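## Task

Stow every plug in the small chest by color: orange plugs go in the middle drawer, blue in the top drawer, green in the bottom drawer. When done, all drawers must be closed and the chest must still stand upright.

## Robot and tools

Robot: two arms, left_arm and right_arm, each with a parallel two-finger gripper and a wrist camera. Their bases sit near (-0.006, +0.344, -0.013) m for left_arm and (+0.008, -0.332, -0.017) m for right_arm. Two fixed cameras, cam_high and cam_low, look over the table from a beam behind the arms. The wrist cameras are cam_left_wrist and cam_right_wrist. All images are 504x504.

Scene frame: the origin is at table-top height, halfway between the bases, a little behind the near table edge. +x points out over the table, +z points up, and +y points toward left_arm's side. Image left and right do not match arm names. Results report end_effector_position in metres and end_effector_quat_wxyz in this frame. The reported point lies between the finger pads, about 1 cm short of the fingertips. The fingers extend along the gripper's own +z axis and open and close along its y axis. Reported poses can be off by a few centimetres, more so at long reach.

A row is 14 numbers, each in [-1, 1], always covering both arms. The first 7 are left_arm: dx, dy, dz, rx, ry, rz, opening. The last 7 are right_arm in the same order. dx to rz are offsets, not poses. They are measured in the arm's own Hand target axes, not the scene axes, and start from the Hand target held when the action or move begins. 1.0 stands for 0.6 m of travel or 180 degrees of turn. rx, ry, rz together form one rotation vector. Opening is absolute: +1 is fully open (0.094 m) and -1 is closed. To leave an arm still, send zeros for its six pose numbers. A 0 in the opening slot is a real half-open command, so to keep a gripper as it is, repeat its current command.

execute_actions: actions is a list of actions. Each action is a table of up to 15 rows, one per 1/30 s step, and lasts 0.5 s. A shorter table keeps its last row for the remaining steps. Every row counts from the action's start pose, not from the row before. Sending the same offset in the next action moves the arm again by that amount. cameras is an optional list of names, ["all"], or []. An empty actions list just returns state and images, plus the scene number and task.

move: target is one row or a list of up to 15 rows. Every row counts from the same starting Hand targets. The gripper travels in straight lines, and all arms finish together. The move is capped at 10 s. speed is in m/s, from 0.002 to 2.9, default 0.25; turning is limited to twice that value in rad/s. It can be one value or one per target. blend, in metres, rounds corners in a list; 0 stops at each target. opening_speed, 0.2 or more per second on the -1..+1 scale, closes or opens gradually. grip_force is the newtons per pad, 10 to 50. It stays set until changed, and lower values close more slowly. blocking=false returns after about 0.5 s while the move continues. Paths do not avoid obstacles or the other arm. The result adds a move: line, e.g. done, off_target, moving, held, fault, plus limits such as paced or held.

wait: seconds, 0 to 10; arms hold their commands. stop: brakes a running move. zoom_image: camera name and region [x0, y0, x1, y1] in pixels, at most 504 square, taken from that camera's latest image. read_manual: licence texts only. finished_scene: scene (1 or 2) ends the scene for good. Later calls in the same reply apply to the next scene.

Reading results: Hand target is the last commanded pose after clipping, and the next offsets start from it. The gripper often stops short of it or sags because of friction and weight. Check the position and tilt after each move, then send the remaining distance as a new offset. Commanded orientation is clipped to within 40 degrees of the current one. grip_measured uses the opening scale and reads slightly wide when empty. On a held part it reads a little below the part's width. grip_effort_nm is gripper motor effort, negative when closing. Note that it is not pad force. Joint torques, joint velocities ("within noise" means still), motor temperatures and Tool commands are also listed. Action calls list some step positions.

Cautions: Do not drop or fling plugs, slam drawers, or tip the chest. Anything left off the table fails the task. Avoid the bar under the bases, the plate behind it and the low rail. They stand up to about 3 cm above the table and give no warning on contact. Never let the grippers, wrist cameras or arms press on each other, and never close one gripper on the other's fingers. Do not strain the camera cables. Keep paths away from an arm's own base. A blocked arm keeps pushing until you command it back past the gripper. Slow moves hit more gently. Heat builds when holding loads, reaching far or pushing. MOTOR HOT appears at 75 °C, the arm folds and idles at 90 °C, and it collapses at 100 °C. Objects may occasionally be nudged by outside pushes. Finish only when the result will stay correct without the robot.

Each tool is called after "Emit:" as name(argument=value, ...) on one line, values as JSON.

## Session

Emit:
execute_actions(actions=[])

Scene clock: 0.00 s.
left_arm: end_effector_position=(+0.3681, +0.3961, +0.0741) grip_measured=+1.000 grip_effort_nm=n/a end_effector_quat_wxyz=(+0.560, -0.138, +0.813, +0.075) | right_arm: end_effector_position=(+0.3978, -0.3678, +0.0434) grip_measured=+1.000 grip_effort_nm=n/a end_effector_quat_wxyz=(+0.554, +0.059, +0.824, -0.102)
Joint positions: left_arm=[0.048 1.532 0.344 0.767 -0.246 -0.149 0.094] | right_arm=[0.047 1.627 0.33 0.944 0.249 -0.007 0.094]
Joint velocities: within noise
Joint torques (N m): no reading
Motor temperatures (°C): left_arm=[18 23 21 22 19 21 20] | right_arm=[19 22 24 22 17 21 20]
Heat: left arm: 23 °C; right arm: 24 °C.
Hand target: left_arm +0.3735, +0.3966, +0.0862; +0.576, -0.139, +0.802, +0.073 | right_arm +0.4017, -0.3679, +0.0527; +0.566, +0.061, +0.816, -0.101
Tool commands: left_gripper/opening=+1.0 right_gripper/opening=+1.0

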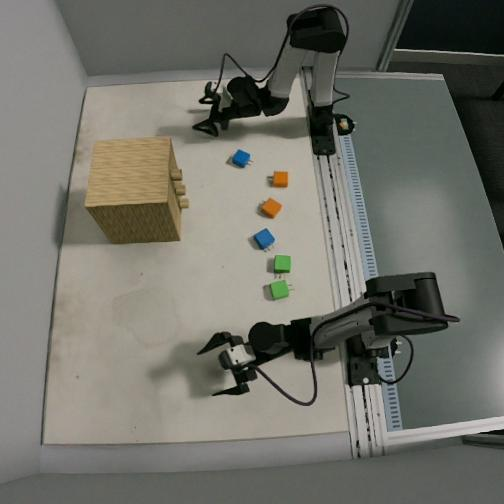

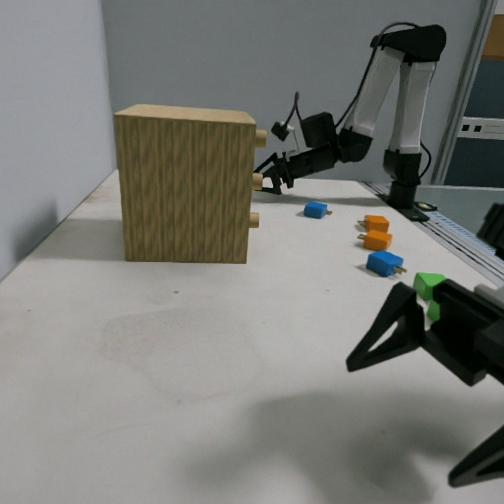

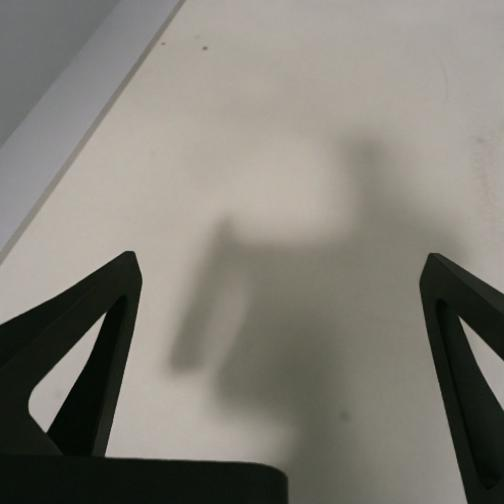

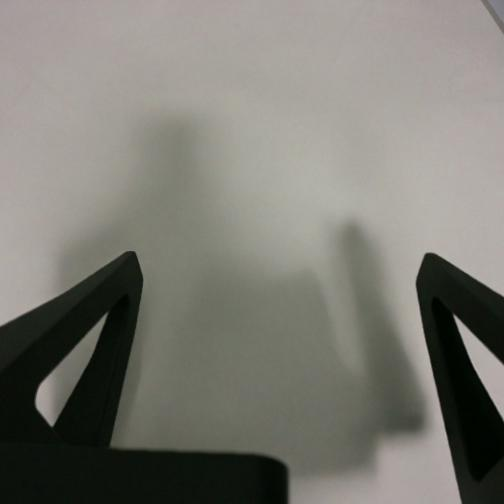

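Emit:
zoom_image(camera="cam_high", region=[70, 120, 320, 320])

Emit:
zoom_image(camera="cam_low", region=[90, 80, 450, 340])

Scaled by 2.016 from the camera's 504x504 image, which has a finer 720x720 frame.

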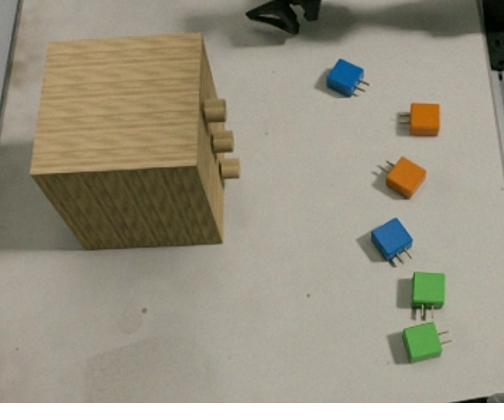

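Scaled by 1.400 from the camera's 504x504 image, which has a finer 720x720 frame.

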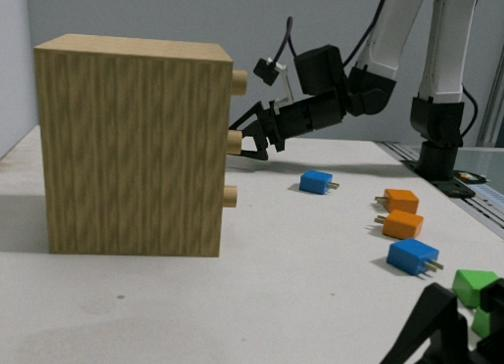

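Emit:
move(target=[0.097,-0.252,-0.422,-0.003,0.340,0.018,1,0.028,0.410,-0.327,-0.126,0.022,-0.019,1], cameras=["all"])

Scene clock: 14.67 s.
left_arm: end_effector_position=(+0.1715, +0.1813, +0.1154) grip_measured=+1.000 grip_effort_nm=0.01 end_effector_quat_wxyz=(+0.084, -0.133, +0.987, +0.019) | right_arm: end_effector_position=(+0.2661, -0.0895, +0.0722) grip_measured=+1.000 grip_effort_nm=0.01 end_effector_quat_wxyz=(+0.528, -0.084, +0.844, +0.042)
Joint positions: left_arm=[-0.791 1.402 1.152 -1.264 -0.123 -1.075 0.094] | right_arm=[1.171 1.425 0.499 0.263 0.849 0.508 0.094]
Joint torques (N m): left_arm=[0.08 -4.77 8.61 0.44 -0.03 -0.16] | right_arm=[0.1 -3.51 8.9 1.5 0.39 0.1]
Heat: left arm: 26 °C; right arm: 25 °C.
Hand target: left_arm +0.1739, +0.1745, +0.1204; +0.084, -0.138, +0.987, +0.011 | right_arm +0.2694, -0.0832, +0.0799; +0.536, -0.073, +0.840, +0.047
Off the commanded pose: left_arm 0.009 m, 1 deg | right_arm 0.010 m, 2 deg.
move: done
camera_calibration:
cam_left_wrist: T_world_to_cam=[[0.245259, -0.966499, -0.075679, 0.150294], [-0.818294, -0.248245, 0.518429, 0.137646], [-0.519849, -0.0652221, -0.851765, 0.325254], [0, 0, 0, 1]] pos_world=[0.244857, 0.200643, 0.217055]
cam_right_wrist: T_world_to_cam=[[0.211635, -0.976654, -0.0368544, -0.13279], [-0.904613, -0.18147, -0.385674, 0.262368], [0.369982, 0.114961, -0.921899, 0.105722], [0, 0, 0, 1]] pos_world=[0.226329, -0.0942318, 0.193759]

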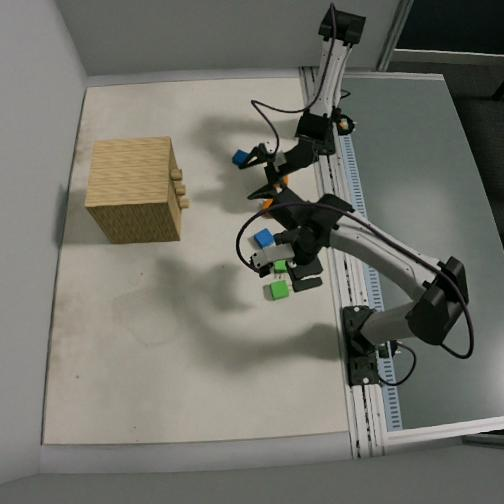

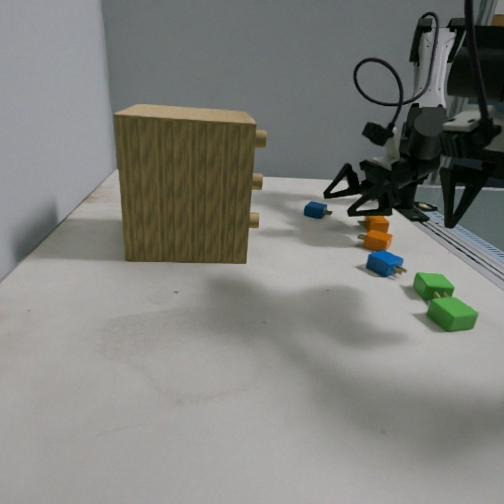

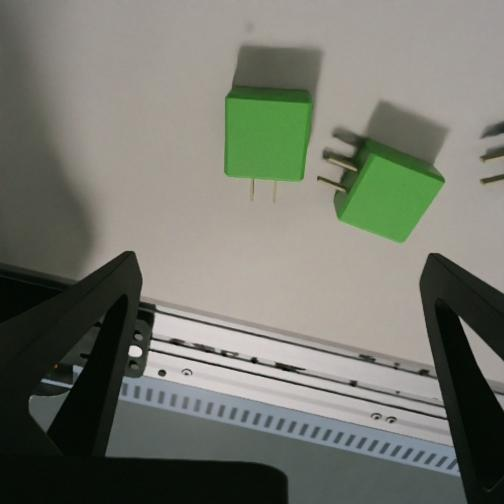

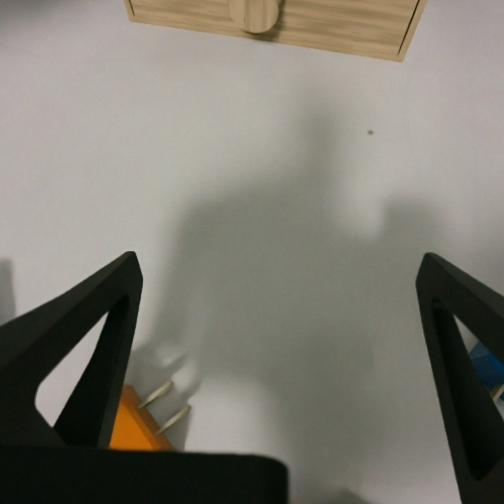

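Emit:
move(target=[0.0115,-0.0885,0.049,0.083,0.017,0.644,1,-0.0235,0.0515,0.137,0,0,0,1], cameras=["all"], speed=0.4)

Scene clock: 24.43 s.
left_arm: end_effector_position=(+0.1808, +0.1276, +0.0864) grip_measured=+1.000 grip_effort_nm=0.00 end_effector_quat_wxyz=(+0.021, +0.770, +0.637, -0.026) | right_arm: end_effector_position=(+0.3366, -0.0481, +0.0512) grip_measured=+1.000 grip_effort_nm=0.01 end_effector_quat_wxyz=(+0.527, -0.078, +0.845, +0.034)
Joint positions: left_arm=[-0.771 1.61 1.235 -1.171 0.091 0.967 0.094] | right_arm=[1.022 1.763 0.731 0.442 0.744 0.397 0.094]
Joint torques (N m): left_arm=[1.31 -6.38 8.43 0.38 0.2 0.14] | right_arm=[-0.61 -5.87 8.43 1.82 0.11 -0.04]
Heat: left arm: 24 °C; right arm: 27 °C.
Hand target: left_arm +0.1867, +0.1228, +0.0903; +0.028, +0.771, +0.636, -0.034 | right_arm +0.3433, -0.0389, +0.0580; +0.535, -0.073, +0.840, +0.047
Off the commanded pose: left_arm 0.008 m, 1 deg | right_arm 0.013 m, 2 deg.
move: off_target (right_arm)
camera_calibration:
cam_left_wrist: T_world_to_cam=[[-0.975362, 0.212914, -0.0577663, 0.162644], [0.135386, 0.784423, 0.60527, -0.164727], [0.174183, 0.582536, -0.793922, 0.0886002], [0, 0, 0, 1]] pos_world=[0.165506, 0.0429734, 0.179441]
cam_right_wrist: T_world_to_cam=[[0.193675, -0.980641, -0.0288535, -0.102583], [-0.908671, -0.168217, -0.382126, 0.327366], [0.369875, 0.100226, -0.92366, 0.0549199], [0, 0, 0, 1]] pos_world=[0.297022, -0.0510328, 0.172862]

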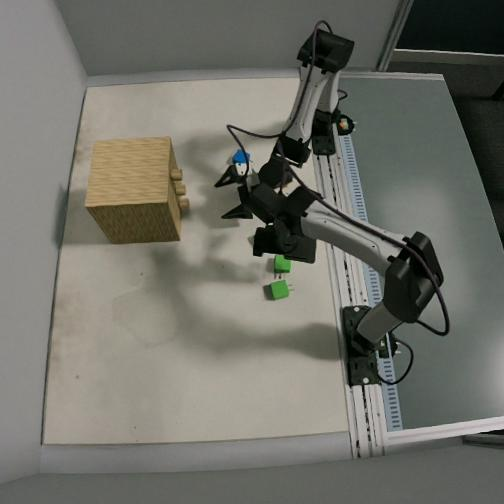

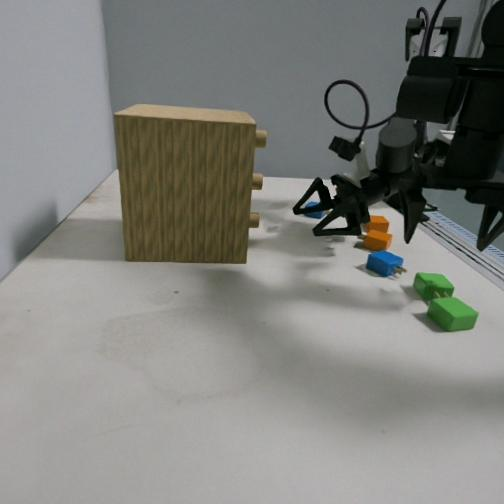

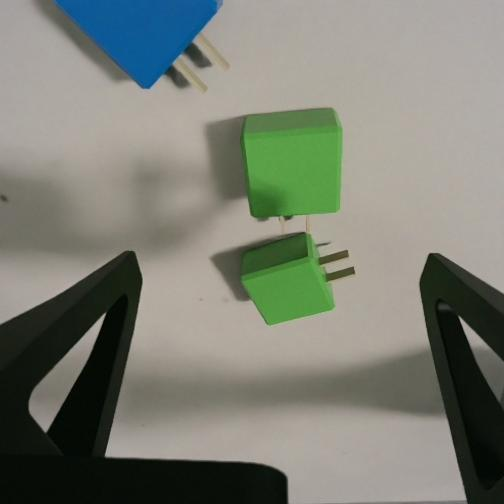

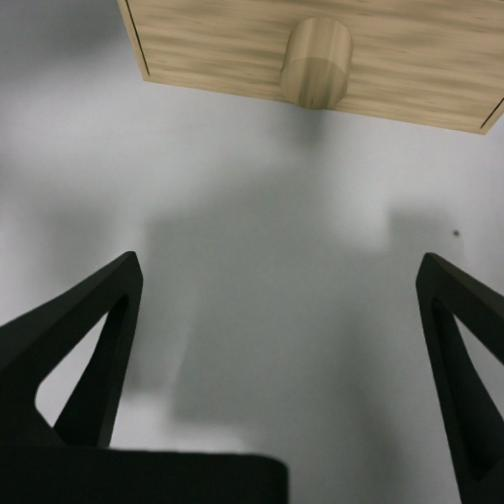

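Emit:
move(target=[[-0.007,-0.0087,0.1143,0,0,0,1,-0.0555,-0.0307,0.1547,0,0,0,1],[-0.007,-0.0087,0.1143,0,0,0,-0.35,-0.0555,-0.0307,0.1547,0,0,0,-0.6]], cameras=["all"], speed=0.12, opening_speed=1.5)

Scene clock: 30.77 s.
left_arm: end_effector_position=(+0.1799, +0.1197, +0.0254) grip_measured=-0.163 grip_effort_nm=-1.02 end_effector_quat_wxyz=(+0.024, +0.772, +0.635, -0.026) | right_arm: end_effector_position=(+0.4365, -0.0489, +0.0450) grip_measured=-0.389 grip_effort_nm=-1.03 end_effector_quat_wxyz=(+0.528, -0.072, +0.846, +0.036)
Joint positions: left_arm=[-0.8 1.68 1.061 -0.92 0.091 0.944 0.039] | right_arm=[0.796 1.973 0.983 0.489 0.554 0.262 0.029]
Joint torques (N m): left_arm=[-0.18 -7.16 5.65 0.65 0.24 -0.04] | right_arm=[-0.39 -7.43 8.77 1.92 0 -0.07]
Heat: left arm: 25 °C; right arm: 28 °C.
Hand target: left_arm +0.1796, +0.1139, +0.0223; +0.027, +0.771, +0.636, -0.034 | right_arm +0.4432, -0.0401, +0.0490; +0.535, -0.073, +0.840, +0.047
Off the commanded pose: left_arm 0.007 m, 1 deg | right_arm 0.012 m, 2 deg.
move: off_target (right_arm); target 2's new opening was sent with right_arm's hand 0.014 m and 2 deg from that target
camera_calibration:
cam_left_wrist: T_world_to_cam=[[-0.973864, 0.218586, -0.0617216, 0.159079], [0.138322, 0.786295, 0.602168, -0.122194], [0.180157, 0.577892, -0.79598, 0.044528], [0, 0, 0, 1]] pos_world=[0.163801, 0.0355761, 0.118844]
cam_right_wrist: T_world_to_cam=[[0.185188, -0.981918, -0.0392791, -0.118842], [-0.910219, -0.156326, -0.383488, 0.416934], [0.370413, 0.10677, -0.92271, 0.0123944], [0, 0, 0, 1]] pos_world=[0.396919, -0.0528385, 0.166658]

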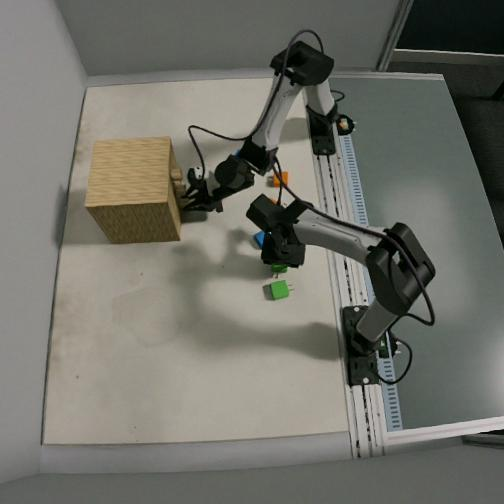

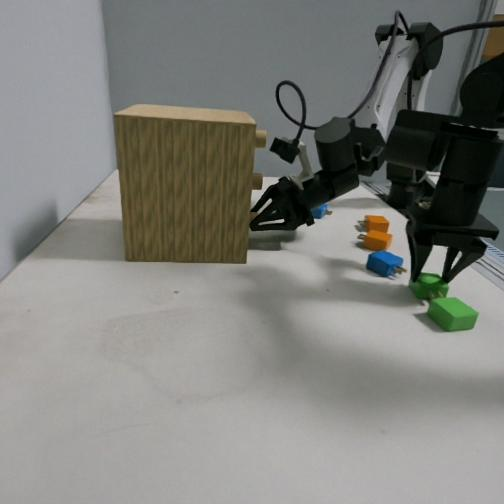

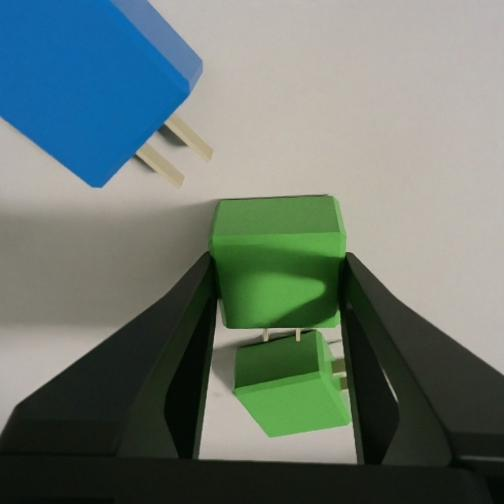

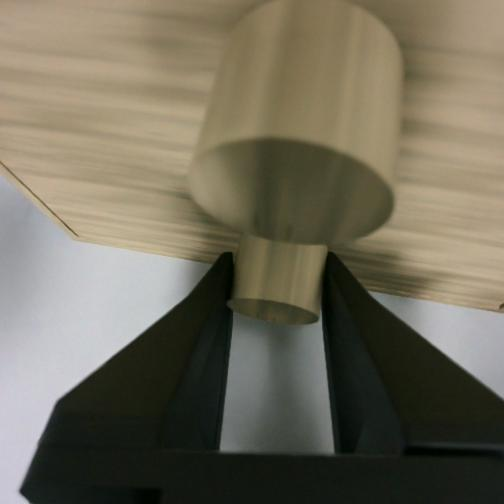

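Emit:
move(target=[[-0.0145,0,-0.166,0,0,0,-0.35,0.014,0.0045,-0.03,0,0,0,-0.6],[0.067,-0.016,-0.173,0,0,0,-0.35,0.070,0.0225,-0.15,0,0,0,-0.6]], cameras=["all"], speed=[0.2,0.12], blend=0.02)

Scene clock: 34.03 s.
left_arm: end_effector_position=(+0.1810, +0.1636, +0.1129) grip_measured=-0.163 grip_effort_nm=-1.02 end_effector_quat_wxyz=(+0.009, +0.768, +0.640, -0.029) | right_arm: end_effector_position=(+0.3499, -0.0475, +0.0400) grip_measured=-0.389 grip_effort_nm=-1.02 end_effector_quat_wxyz=(+0.536, -0.068, +0.841, +0.036)
Joint positions: left_arm=[-0.668 1.538 1.266 -1.309 0.095 1.066 0.039] | right_arm=[0.994 1.839 0.738 0.545 0.736 0.379 0.029]
Joint torques (N m): left_arm=[1.29 -11.11 6.11 0.24 0.27 0.17] | right_arm=[0.9 -10.96 4.9 1.4 0.1 0.05]
Motor temperatures (°C): left_arm=[18 25 25 23 19 21 20] | right_arm=[19 24 28 27 16 21 20]
Heat: left arm: 25 °C; right arm: 28 °C.
Hand target: left_arm +0.1795, +0.1639, +0.1223; +0.028, +0.771, +0.636, -0.034 | right_arm +0.3431, -0.0440, +0.0489; +0.535, -0.073, +0.840, +0.047
Off the commanded pose: left_arm 0.009 m, 2 deg | right_arm 0.012 m, 1 deg.
move: off_target (right_arm)
camera_calibration:
cam_left_wrist: T_world_to_cam=[[-0.977459, 0.208347, -0.0341425, 0.155055], [0.144058, 0.776394, 0.613563, -0.210237], [0.154342, 0.594814, -0.788907, 0.0896856], [0, 0, 0, 1]] pos_world=[0.168004, 0.0775749, 0.205041]
cam_right_wrist: T_world_to_cam=[[0.179583, -0.982911, -0.0404502, -0.0995653], [-0.903887, -0.148637, -0.401118, 0.335253], [0.388251, 0.108596, -0.915133, 0.0332312], [0, 0, 0, 1]] pos_world=[0.308009, -0.0516415, 0.16086]

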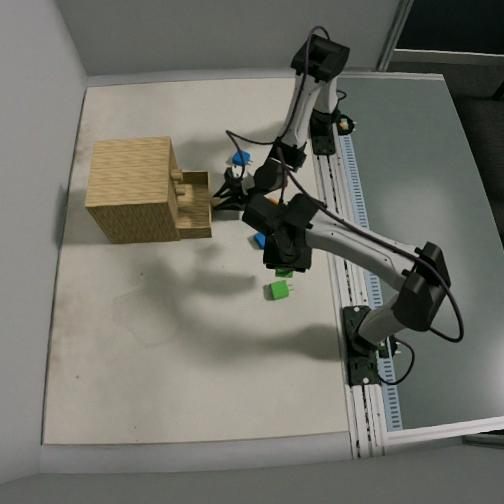

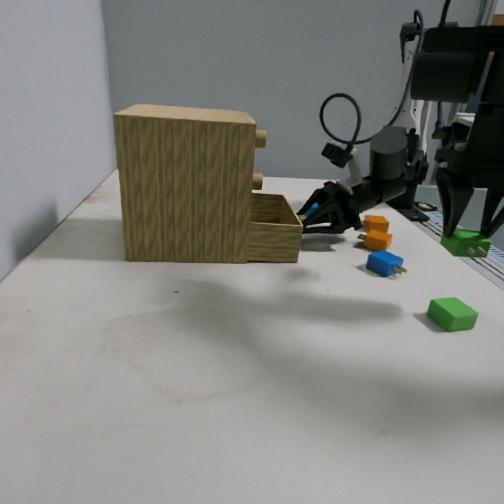

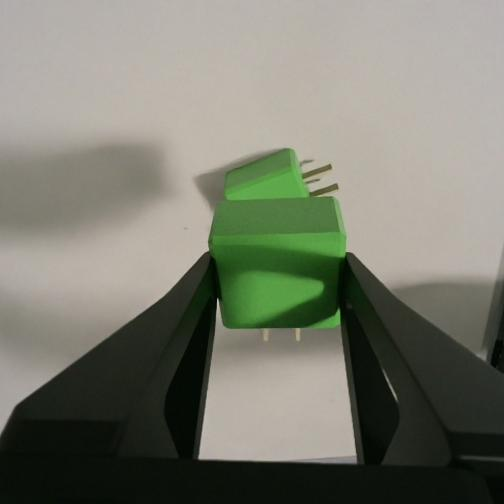

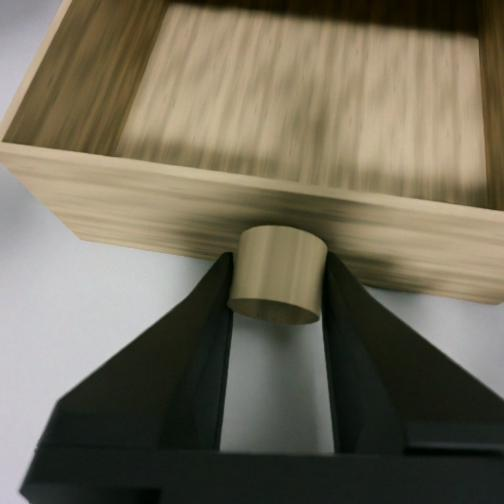

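Emit:
move(target=[[0,0,0,0,0,0,-0.35,0,0,0,0,0,0,0.6],[0,0,0,0,0,0,-0.35,0.0416,0.0174,-0.089,0,0,0,0.6],[-0.223,0.404,-0.019,-0.116,-0.224,-0.232,-0.35,0.0485,-0.0685,-0.321,0.033,0.333,0.047,0.6]], cameras=["all"], speed=0.25, blend=[0,0.02,0])

Scene clock: 45.03 s.
left_arm: end_effector_position=(+0.3782, -0.0013, +0.1321) grip_measured=-0.163 grip_effort_nm=-1.02 end_effector_quat_wxyz=(+0.330, +0.430, +0.819, -0.187) | right_arm: end_effector_position=(+0.1641, -0.1215, +0.0937) grip_measured=+0.598 grip_effort_nm=0.10 end_effector_quat_wxyz=(+0.041, -0.004, +0.999, -0.014)
Joint positions: left_arm=[-0.61 1.908 1.486 -0.418 0.281 0.215 0.039] | right_arm=[1.05 1.481 1.189 -1.239 0.112 1.011 0.075]
Joint torques (N m): left_arm=[-0.01 -10.67 10.03 2.21 -0.03 -0.12] | right_arm=[-0.66 -5.91 9.17 0.26 -0.02 0.01]
Heat: left arm: 26 °C; right arm: 28 °C.
Hand target: left_arm +0.3923, -0.0120, +0.1450; +0.359, +0.425, +0.810, -0.186 | right_arm +0.1661, -0.1167, +0.1038; +0.043, +0.000, +0.999, +0.000
Off the commanded pose: left_arm 0.022 m, 4 deg | right_arm 0.011 m, 2 deg.
move: off_target (left_arm, right_arm)
camera_calibration:
cam_left_wrist: T_world_to_cam=[[-0.818072, -0.57375, -0.0396103, 0.322225], [-0.571219, 0.818603, -0.0599741, 0.237105], [0.0668353, -0.026437, -0.997414, 0.232298], [0, 0, 0, 1]] pos_world=[0.383517, -0.00307718, 0.258681]
cam_right_wrist: T_world_to_cam=[[-0.0266506, -0.999424, -0.0210241, -0.106788], [-0.802349, 0.00884118, 0.59679, 0.0868142], [-0.59626, 0.0327735, -0.802122, 0.304347], [0, 0, 0, 1]] pos_world=[0.248279, -0.117469, 0.190068]

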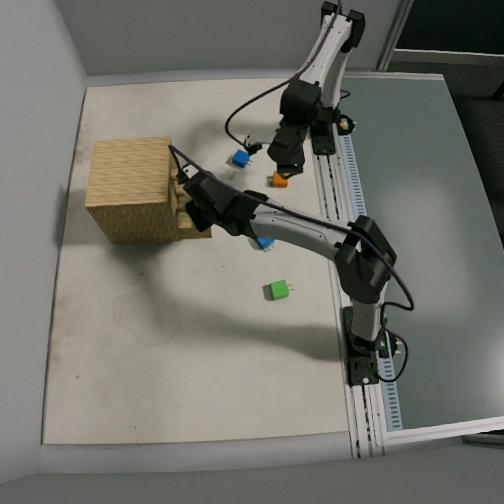

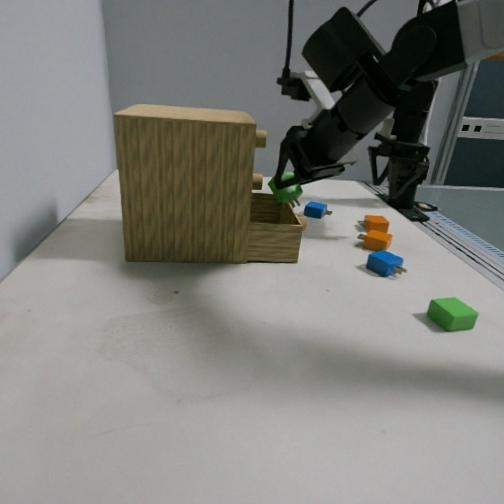

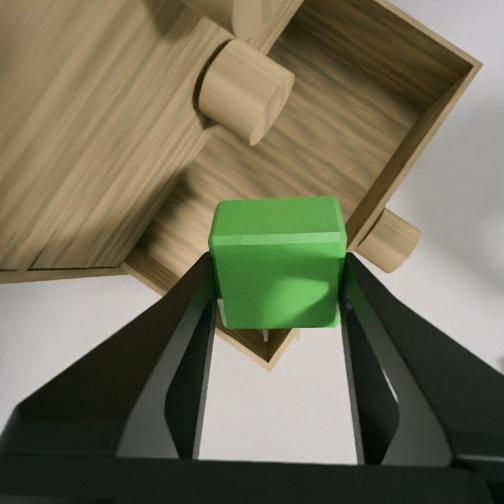

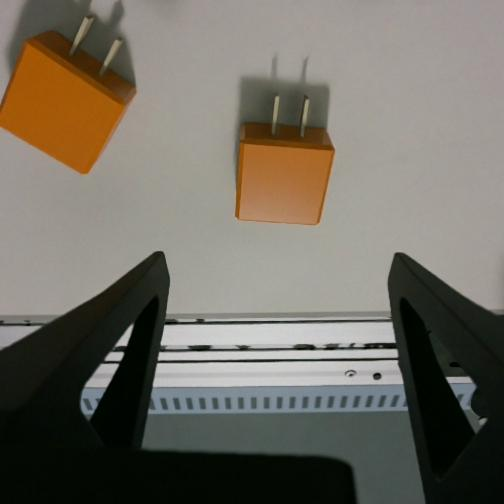

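Emit:
move(target=[[0.0718,0.0187,0.107,0,0,0,-0.35,0.0103,-0.01,0.118,0,0,0,0.6],[0.0718,0.0187,0.107,0,0,0,0,0.0103,-0.01,0.118,0,0,0,-0.35],[0.0718,0.0187,-0.06,0,0,0,0,0.0,-0.01,-0.01,0,0,0,-0.35]], cameras=["all"], speed=0.15, opening_speed=1.5)

Scene clock: 51.50 s.
left_arm: end_effector_position=(+0.3685, +0.0389, +0.1162) grip_measured=-0.002 grip_effort_nm=0.14 end_effector_quat_wxyz=(+0.334, +0.421, +0.823, -0.181) | right_arm: end_effector_position=(+0.1655, -0.1278, +0.0952) grip_measured=-0.348 grip_effort_nm=-0.09 end_effector_quat_wxyz=(+0.034, -0.001, +0.999, -0.022)
Joint positions: left_arm=[-0.549 1.803 1.283 -0.326 0.303 0.247 0.047] | right_arm=[1.03 1.481 1.196 -1.263 0.109 0.998 0.031]
Joint torques (N m): left_arm=[1.5 -15.2 6.95 1.87 0.3 0.17] | right_arm=[0.08 -7.71 8.91 0.23 0 0.04]
Heat: left arm: 28 °C; right arm: 29 °C.
Hand target: left_arm +0.3699, +0.0401, +0.1376; +0.359, +0.425, +0.810, -0.186 | right_arm +0.1656, -0.1227, +0.1097; +0.043, +0.000, +0.999, +0.000
Off the commanded pose: left_arm 0.021 m, 3 deg | right_arm 0.015 m, 3 deg.
move: off_target (left_arm, right_arm)
camera_calibration:
cam_left_wrist: T_world_to_cam=[[-0.803544, -0.593569, -0.0446471, 0.332714], [-0.590706, 0.804415, -0.0631134, 0.205874], [0.0733769, -0.0243411, -0.997007, 0.215579], [0, 0, 0, 1]] pos_world=[0.373143, 0.0371283, 0.242782]
cam_right_wrist: T_world_to_cam=[[-0.0332103, -0.99943, -0.00601948, -0.113422], [-0.794986, 0.0227657, 0.6062, 0.0867799], [-0.605718, 0.0249175, -0.795289, 0.306504], [0, 0, 0, 1]] pos_world=[0.250877, -0.12297, 0.19047]

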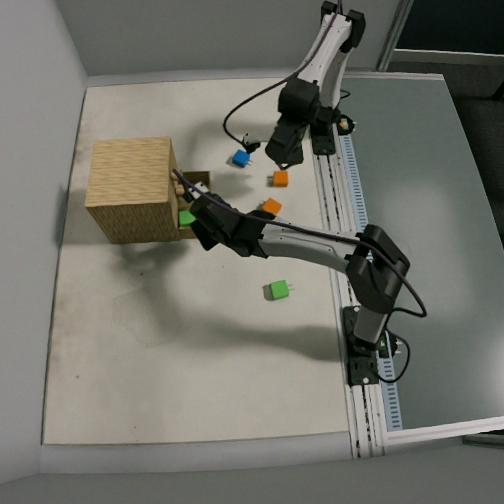

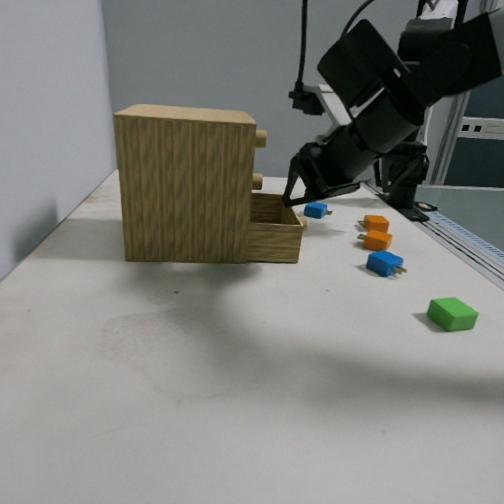

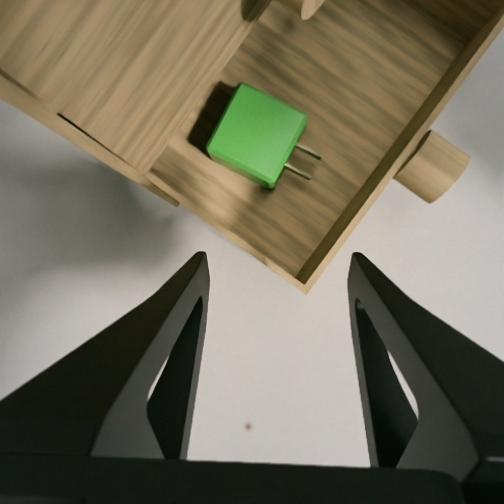

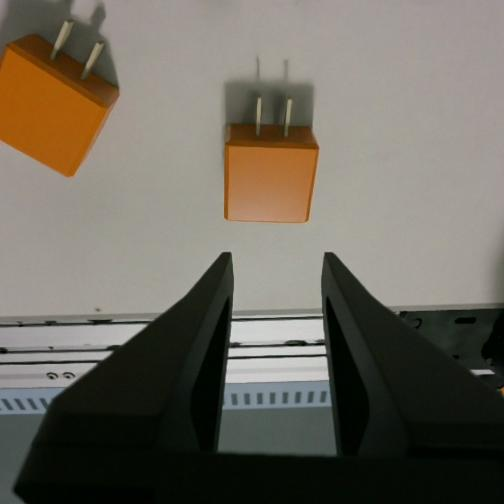

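Emit:
move(target=[0,0,0,0,0,0,0,0.0103,-0.001,0.127,0,0,0,0.6], cameras=["cam_right_wrist"], speed=0.15)

Scene clock: 54.93 s.
left_arm: end_effector_position=(+0.3684, +0.0389, +0.1161) grip_measured=-0.002 grip_effort_nm=0.14 end_effector_quat_wxyz=(+0.334, +0.421, +0.824, -0.181) | right_arm: end_effector_position=(+0.1655, -0.1249, +0.0369) grip_measured=+0.598 grip_effort_nm=0.10 end_effector_quat_wxyz=(+0.047, +0.000, +0.999, -0.002)
Joint positions: left_arm=[-0.549 1.803 1.283 -0.326 0.303 0.247 0.047] | right_arm=[1.03 1.487 0.965 -0.977 0.109 0.997 0.075]
Joint torques (N m): left_arm=[1.13 -15.45 6.8 1.88 0.31 0.19] | right_arm=[-0.76 -4.05 6.01 0.55 -0.01 -0.06]
Motor temperatures (°C): left_arm=[18 30 27 25 19 21 21] | right_arm=[19 26 29 24 16 21 20]
Heat: left arm: 30 °C; right arm: 29 °C.
Hand target: left_arm +0.3700, +0.0401, +0.1376; +0.359, +0.425, +0.810, -0.186 | right_arm +0.1659, -0.1233, +0.0333; +0.043, -0.001, +0.999, +0.000
Off the commanded pose: left_arm 0.022 m, 3 deg | right_arm 0.004 m, 1 deg.
move: off_target (left_arm)
camera_calibration:
cam_right_wrist: T_world_to_cam=[[-0.0327313, -0.998348, -0.0472155, -0.10919], [-0.81045, -0.00113389, 0.585806, 0.122387], [-0.584892, 0.05744, -0.809075, 0.261177], [0, 0, 0, 1]] pos_world=[0.248375, -0.123873, 0.134461]
Images, in order (width x height): cam_right_wrist 504x504.

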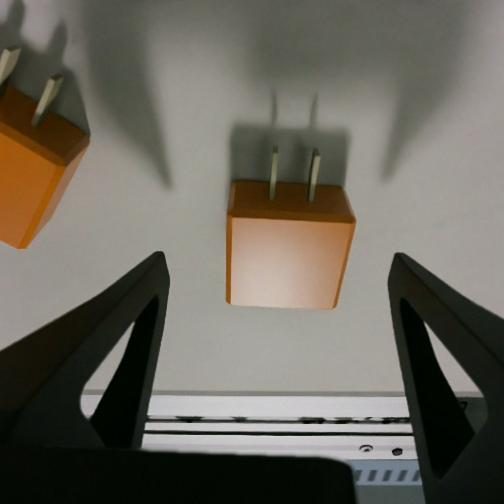

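Emit:
move(target=[[0,0,0,0,0,0,0,0.0026,-0.004,0.031,0,0,0,0.6],[0,0,0,0,0,0,0,0.0026,-0.004,0.031,0,0,0,-0.35],[0,0,0,0,0,0,0,-0.01,-0.003,-0.12,0,0,0,-0.35]], cameras=["all"], speed=0.15, opening_speed=1.5)

Scene clock: 58.90 s.
left_arm: end_effector_position=(+0.3684, +0.0389, +0.1161) grip_measured=-0.002 grip_effort_nm=0.14 end_effector_quat_wxyz=(+0.334, +0.421, +0.824, -0.181) | right_arm: end_effector_position=(+0.1658, -0.1309, +0.0909) grip_measured=-0.135 grip_effort_nm=-1.02 end_effector_quat_wxyz=(+0.034, -0.001, +0.999, -0.022)
Joint positions: left_arm=[-0.549 1.803 1.283 -0.326 0.303 0.247 0.047] | right_arm=[1.021 1.473 1.172 -1.246 0.108 0.99 0.041]
Joint torques (N m): left_arm=[1.31 -15.06 6.75 1.96 0.28 0.18] | right_arm=[0.25 -7.61 9.02 0.23 0 0.06]
Heat: left arm: 31 °C; right arm: 29 °C.
Hand target: left_arm +0.3700, +0.0401, +0.1376; +0.359, +0.425, +0.810, -0.186 | right_arm +0.1658, -0.1250, +0.1055; +0.043, +0.000, +0.999, +0.000
Off the commanded pose: left_arm 0.022 m, 3 deg | right_arm 0.016 m, 3 deg.
move: off_target (left_arm, right_arm)
camera_calibration:
cam_left_wrist: T_world_to_cam=[[-0.803563, -0.593552, -0.0445259, 0.332691], [-0.590717, 0.804433, -0.0627754, 0.205795], [0.0730786, -0.0241418, -0.997034, 0.215689], [0, 0, 0, 1]] pos_world=[0.373143, 0.0371282, 0.242781]
cam_right_wrist: T_world_to_cam=[[-0.0336375, -0.999416, -0.00603917, -0.116421], [-0.794281, 0.0230646, 0.607112, 0.0895267], [-0.606618, 0.0252185, -0.794593, 0.303458], [0, 0, 0, 1]] pos_world=[0.251277, -0.12607, 0.18607]

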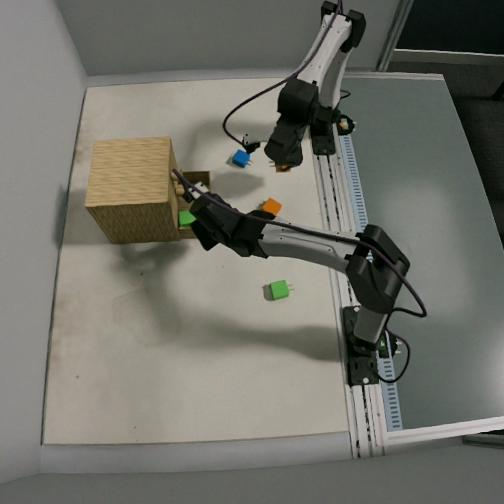

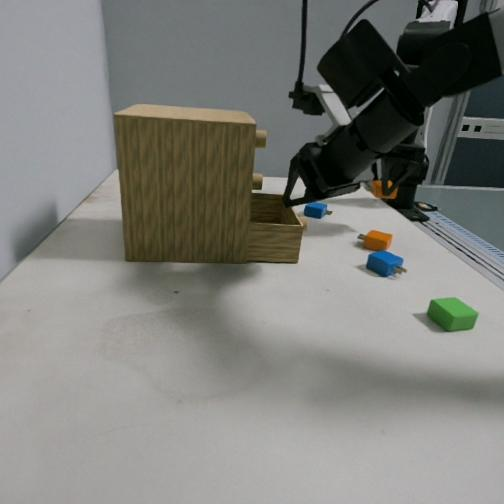

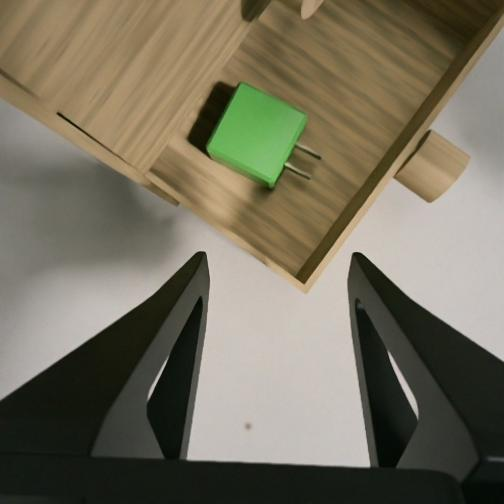

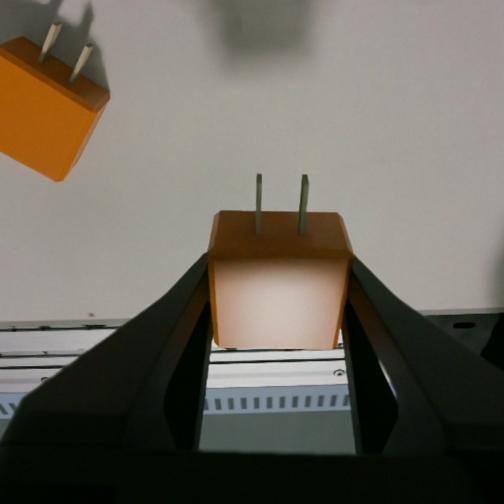

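Emit:
move(target=[[0.087,-0.005,-0.146,0,0,0,0.3,0,0,0,0,0,0,-0.35],[0.317,-0.12,-0.195,-0.176,0.207,-0.358,0.6,0,0,0,0,0,0,-0.35]], cameras=["cam_left_wrist","cam_high"], blend=[0.04,0], speed=0.35)

Scene clock: 64.13 s.
left_arm: end_effector_position=(+0.1839, +0.1812, +0.0710) grip_measured=+0.597 grip_effort_nm=0.14 end_effector_quat_wxyz=(+0.037, -0.127, +0.991, +0.009) | right_arm: end_effector_position=(+0.1657, -0.1310, +0.0909) grip_measured=-0.135 grip_effort_nm=-1.03 end_effector_quat_wxyz=(+0.034, -0.001, +0.999, -0.022)
Joint positions: left_arm=[-0.7 1.489 1.055 -1.115 -0.033 -0.973 0.075] | right_arm=[1.021 1.473 1.172 -1.247 0.108 0.99 0.041]
Joint torques (N m): left_arm=[-0.12 -5.5 8.35 0.37 -0.11 -0.17] | right_arm=[0.25 -7.61 9.01 0.23 0 0.06]
Heat: left arm: 32 °C; right arm: 30 °C.
Hand target: left_arm +0.1888, +0.1756, +0.0755; +0.043, -0.131, +0.990, +0.006 | right_arm +0.1657, -0.1251, +0.1055; +0.043, -0.001, +0.999, +0.000
Off the commanded pose: left_arm 0.009 m, 1 deg | right_arm 0.016 m, 3 deg.
move: off_target (right_arm)
camera_calibration:
cam_left_wrist: T_world_to_cam=[[0.225712, -0.971974, -0.0657297, 0.147682], [-0.770974, -0.219466, 0.597858, 0.151166], [-0.595528, -0.0842678, -0.798903, 0.307317], [0, 0, 0, 1]] pos_world=[0.266227, 0.202616, 0.164848]
Images, in order (width x height): cam_high 504x504, cam_left_wrist 504x504.

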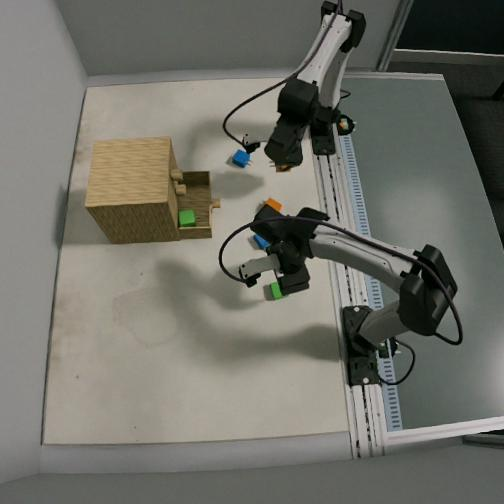

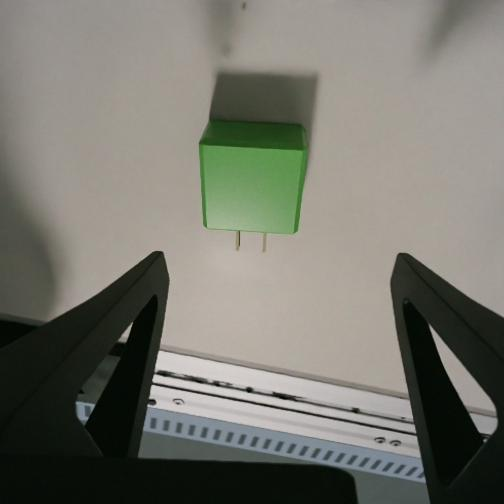

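Emit:
move(target=[[-0.008,0.019,0.0893,0,0,0,0.6,0,0,0,0,0,0,-0.35],[-0.008,0.019,0.0893,0,0,0,-0.35,0,0,0,0,0,0,-0.35],[-0.0215,0.019,-0.085,0,0,0,-0.35,0,0,0,0,0,0,-0.35]], cameras=["cam_left_wrist"], speed=0.15, opening_speed=1.5)

Scene clock: 68.67 s.
left_arm: end_effector_position=(+0.1881, +0.1898, +0.1126) grip_measured=-0.161 grip_effort_nm=-1.02 end_effector_quat_wxyz=(+0.023, -0.131, +0.991, +0.023) | right_arm: end_effector_position=(+0.1657, -0.1310, +0.0909) grip_measured=-0.135 grip_effort_nm=-1.03 end_effector_quat_wxyz=(+0.034, -0.001, +0.999, -0.022)
Joint positions: left_arm=[-0.657 1.504 1.233 -1.318 -0.033 -0.938 0.039] | right_arm=[1.021 1.473 1.172 -1.247 0.108 0.99 0.041]
Joint torques (N m): left_arm=[1.17 -9.74 8.28 0.3 -0.11 0.12] | right_arm=[0.27 -7.6 9.01 0.23 0 0.06]
Heat: left arm: 31 °C; right arm: 30 °C.
Hand target: left_arm +0.1940, +0.1888, +0.1273; +0.043, -0.131, +0.990, +0.006 | right_arm +0.1657, -0.1251, +0.1055; +0.043, -0.001, +0.999, +0.000
Off the commanded pose: left_arm 0.016 m, 3 deg | right_arm 0.016 m, 3 deg.
move: off_target (left_arm, right_arm)
camera_calibration:
cam_left_wrist: T_world_to_cam=[[0.231923, -0.967806, -0.0977888, 0.159534], [-0.750194, -0.241952, 0.61536, 0.12983], [-0.61921, -0.0693555, -0.782157, 0.343534], [0, 0, 0, 1]] pos_world=[0.273117, 0.209637, 0.204406]
Images, in order (width x height): cam_left_wrist 504x504.

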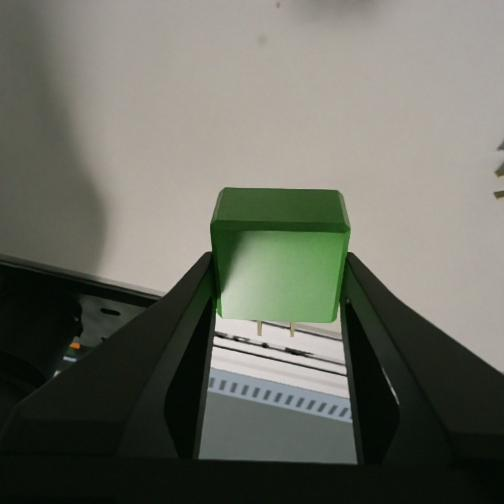

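Emit:
move(target=[-0.206,-0.579,-0.017,0.176,-0.207,0.358,-0.35,0,0,0,0,0,0,-0.35], cameras=["cam_left_wrist","cam_high"], speed=0.3)

Scene clock: 73.37 s.
left_arm: end_effector_position=(+0.3877, -0.1103, +0.1373) grip_measured=-0.161 grip_effort_nm=-1.02 end_effector_quat_wxyz=(+0.338, +0.426, +0.820, -0.178) | right_arm: end_effector_position=(+0.1657, -0.1310, +0.0909) grip_measured=-0.135 grip_effort_nm=-1.02 end_effector_quat_wxyz=(+0.034, -0.001, +0.999, -0.022)
Joint positions: left_arm=[-0.79 2.216 1.964 -0.55 0.135 0.079 0.039] | right_arm=[1.021 1.473 1.172 -1.247 0.108 0.99 0.041]
Joint torques (N m): left_arm=[1.73 -13.46 10.25 2.09 0.17 0.11] | right_arm=[0.28 -7.6 9.01 0.23 0.01 0.06]
Heat: left arm: 31 °C; right arm: 31 °C.
Hand target: left_arm +0.4023, -0.1149, +0.1483; +0.359, +0.425, +0.810, -0.186 | right_arm +0.1657, -0.1251, +0.1055; +0.043, -0.001, +0.999, +0.000
Off the commanded pose: left_arm 0.019 m, 3 deg | right_arm 0.016 m, 3 deg.
move: off_target (left_arm, right_arm)
camera_calibration:
cam_left_wrist: T_world_to_cam=[[-0.807339, -0.587292, -0.0573732, 0.264444], [-0.583926, 0.809138, -0.0657786, 0.33683], [0.085054, -0.019604, -0.996183, 0.227518], [0, 0, 0, 1]] pos_world=[0.390828, -0.112776, 0.263978]
Images, in order (width x height): cam_high 504x504, cam_left_wrist 504x504.

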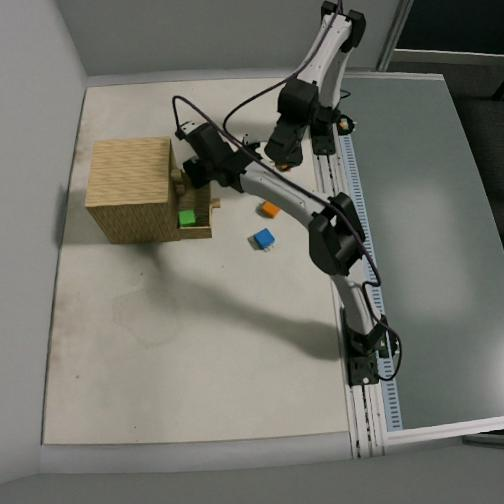

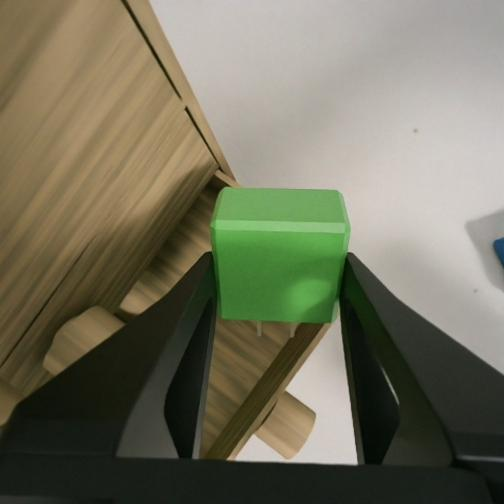

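Emit:
move(target=[[0.103,0.015,0.080,0,0,0,-0.35,0,0,0,0,0,0,-0.35],[0.103,0.015,0.080,0,0,0,0,0,0,0,0,0,0,-0.35],[0.103,0.015,-0.12,0,0,0,0,0,0,0,0,0,0,-0.35]], cameras=["cam_left_wrist","cam_high"], speed=0.17, opening_speed=1.5)

Scene clock: 77.70 s.
left_arm: end_effector_position=(+0.3537, -0.0341, +0.1268) grip_measured=-0.002 grip_effort_nm=0.14 end_effector_quat_wxyz=(+0.335, +0.423, +0.823, -0.178) | right_arm: end_effector_position=(+0.1657, -0.1310, +0.0909) grip_measured=-0.135 grip_effort_nm=-1.02 end_effector_quat_wxyz=(+0.034, -0.001, +0.999, -0.022)
Joint positions: left_arm=[-0.722 1.908 1.466 -0.374 0.181 0.123 0.047] | right_arm=[1.021 1.473 1.172 -1.247 0.108 0.99 0.041]
Joint torques (N m): left_arm=[1.18 -16.81 6.89 1.93 0.26 0.17] | right_arm=[0.28 -7.6 9.01 0.23 0 0.05]
Heat: left arm: 33 °C; right arm: 31 °C.
Hand target: left_arm +0.3556, -0.0319, +0.1512; +0.359, +0.425, +0.810, -0.186 | right_arm +0.1657, -0.1251, +0.1055; +0.043, -0.001, +0.999, +0.000
Off the commanded pose: left_arm 0.024 m, 3 deg | right_arm 0.016 m, 3 deg.
move: off_target (left_arm, right_arm); target 2's new opening was sent with left_arm's hand 0.013 m and 3 deg from that target
camera_calibration:
cam_left_wrist: T_world_to_cam=[[-0.804773, -0.591248, -0.0525961, 0.279604], [-0.5884, 0.806292, -0.0606539, 0.255358], [0.0782693, -0.0178651, -0.996772, 0.224004], [0, 0, 0, 1]] pos_world=[0.357738, -0.0365755, 0.253475]
Images, in order (width x height): cam_high 504x504, cam_left_wrist 504x504.

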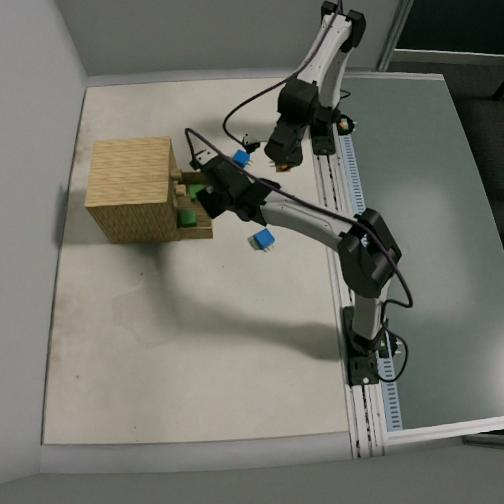

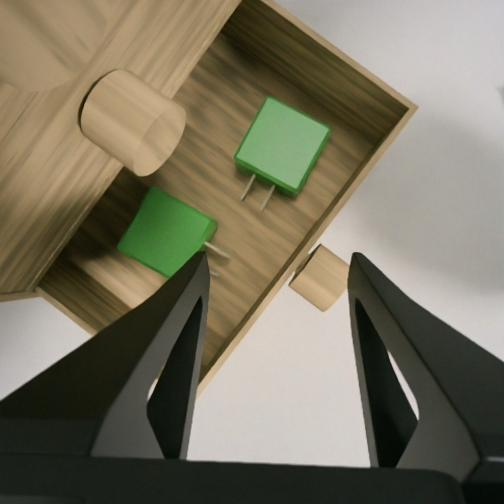

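Emit:
move(target=[[0.116,-0.102,-0.052,-0.164,-0.093,-0.11,-0.9,0,-0.13,0,0,0,0,-0.35],[0.142,-0.115,0.074,-0.164,-0.093,-0.11,-0.9,0,-0.13,0,0,0,0,-0.35],[0.055,0.0695,0.170,-0.164,-0.093,-0.11,-0.9,0,-0.13,0,0,0,0,-0.35]], cameras=["all"], speed=[0.25,0.2,0.08], blend=[0.03,0.01,0])

Scene clock: 83.87 s.
left_arm: end_effector_position=(+0.4061, -0.0487, +0.0514) grip_measured=-0.898 grip_effort_nm=-0.12 end_effector_quat_wxyz=(+0.518, +0.152, +0.838, -0.086) | right_arm: end_effector_position=(+0.1691, -0.2010, +0.1016) grip_measured=-0.135 grip_effort_nm=-1.02 end_effector_quat_wxyz=(+0.042, +0.000, +0.999, -0.008)
Joint positions: left_arm=[-0.877 2.173 1.281 0.334 -0.468 -0.289 0.005] | right_arm=[0.802 1.23 1.024 -1.287 0.092 0.77 0.041]
Joint torques (N m): left_arm=[1.99 -11.66 8.98 2.21 -0.07 0.17] | right_arm=[-0.75 -5.33 6.23 0.35 -0.03 -0.06]
Heat: left arm: 34 °C; right arm: 31 °C.
Hand target: left_arm +0.4204, -0.0518, +0.0581; +0.530, +0.146, +0.830, -0.093 | right_arm +0.1658, -0.2031, +0.1055; +0.043, -0.001, +0.999, +0.000
Off the commanded pose: left_arm 0.016 m, 2 deg | right_arm 0.005 m, 1 deg.
move: off_target (left_arm)
camera_calibration:
cam_left_wrist: T_world_to_cam=[[-0.308302, -0.948954, -0.0666113, 0.0908428], [-0.872236, 0.309935, -0.378344, 0.40083], [0.379676, -0.0585433, -0.923265, 0.0162342], [0, 0, 0, 1]] pos_world=[0.371461, -0.037075, 0.172691]
cam_right_wrist: T_world_to_cam=[[-0.0336201, -0.998824, -0.0349212, -0.18321], [-0.804234, 0.00629288, 0.594279, 0.0868795], [-0.593361, 0.0480645, -0.8035, 0.318969], [0, 0, 0, 1]] pos_world=[0.252975, -0.198872, 0.198263]

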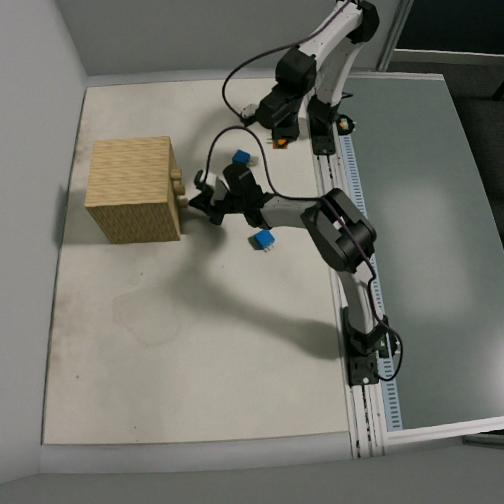

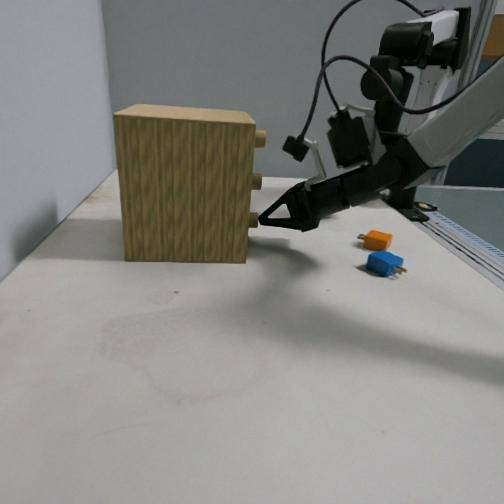

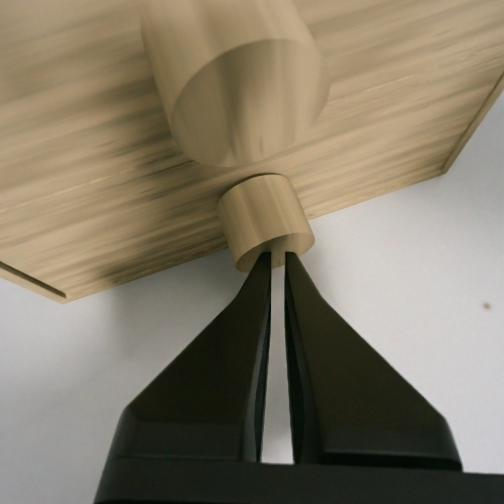

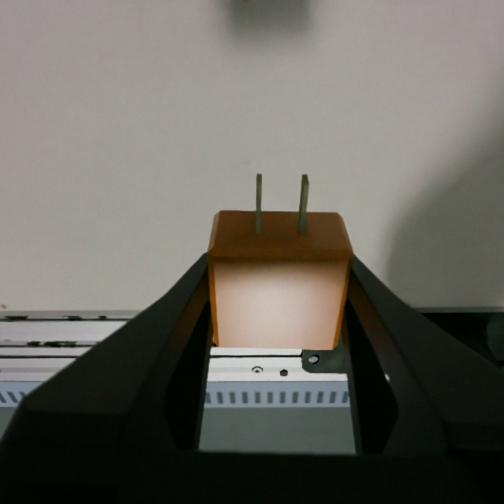

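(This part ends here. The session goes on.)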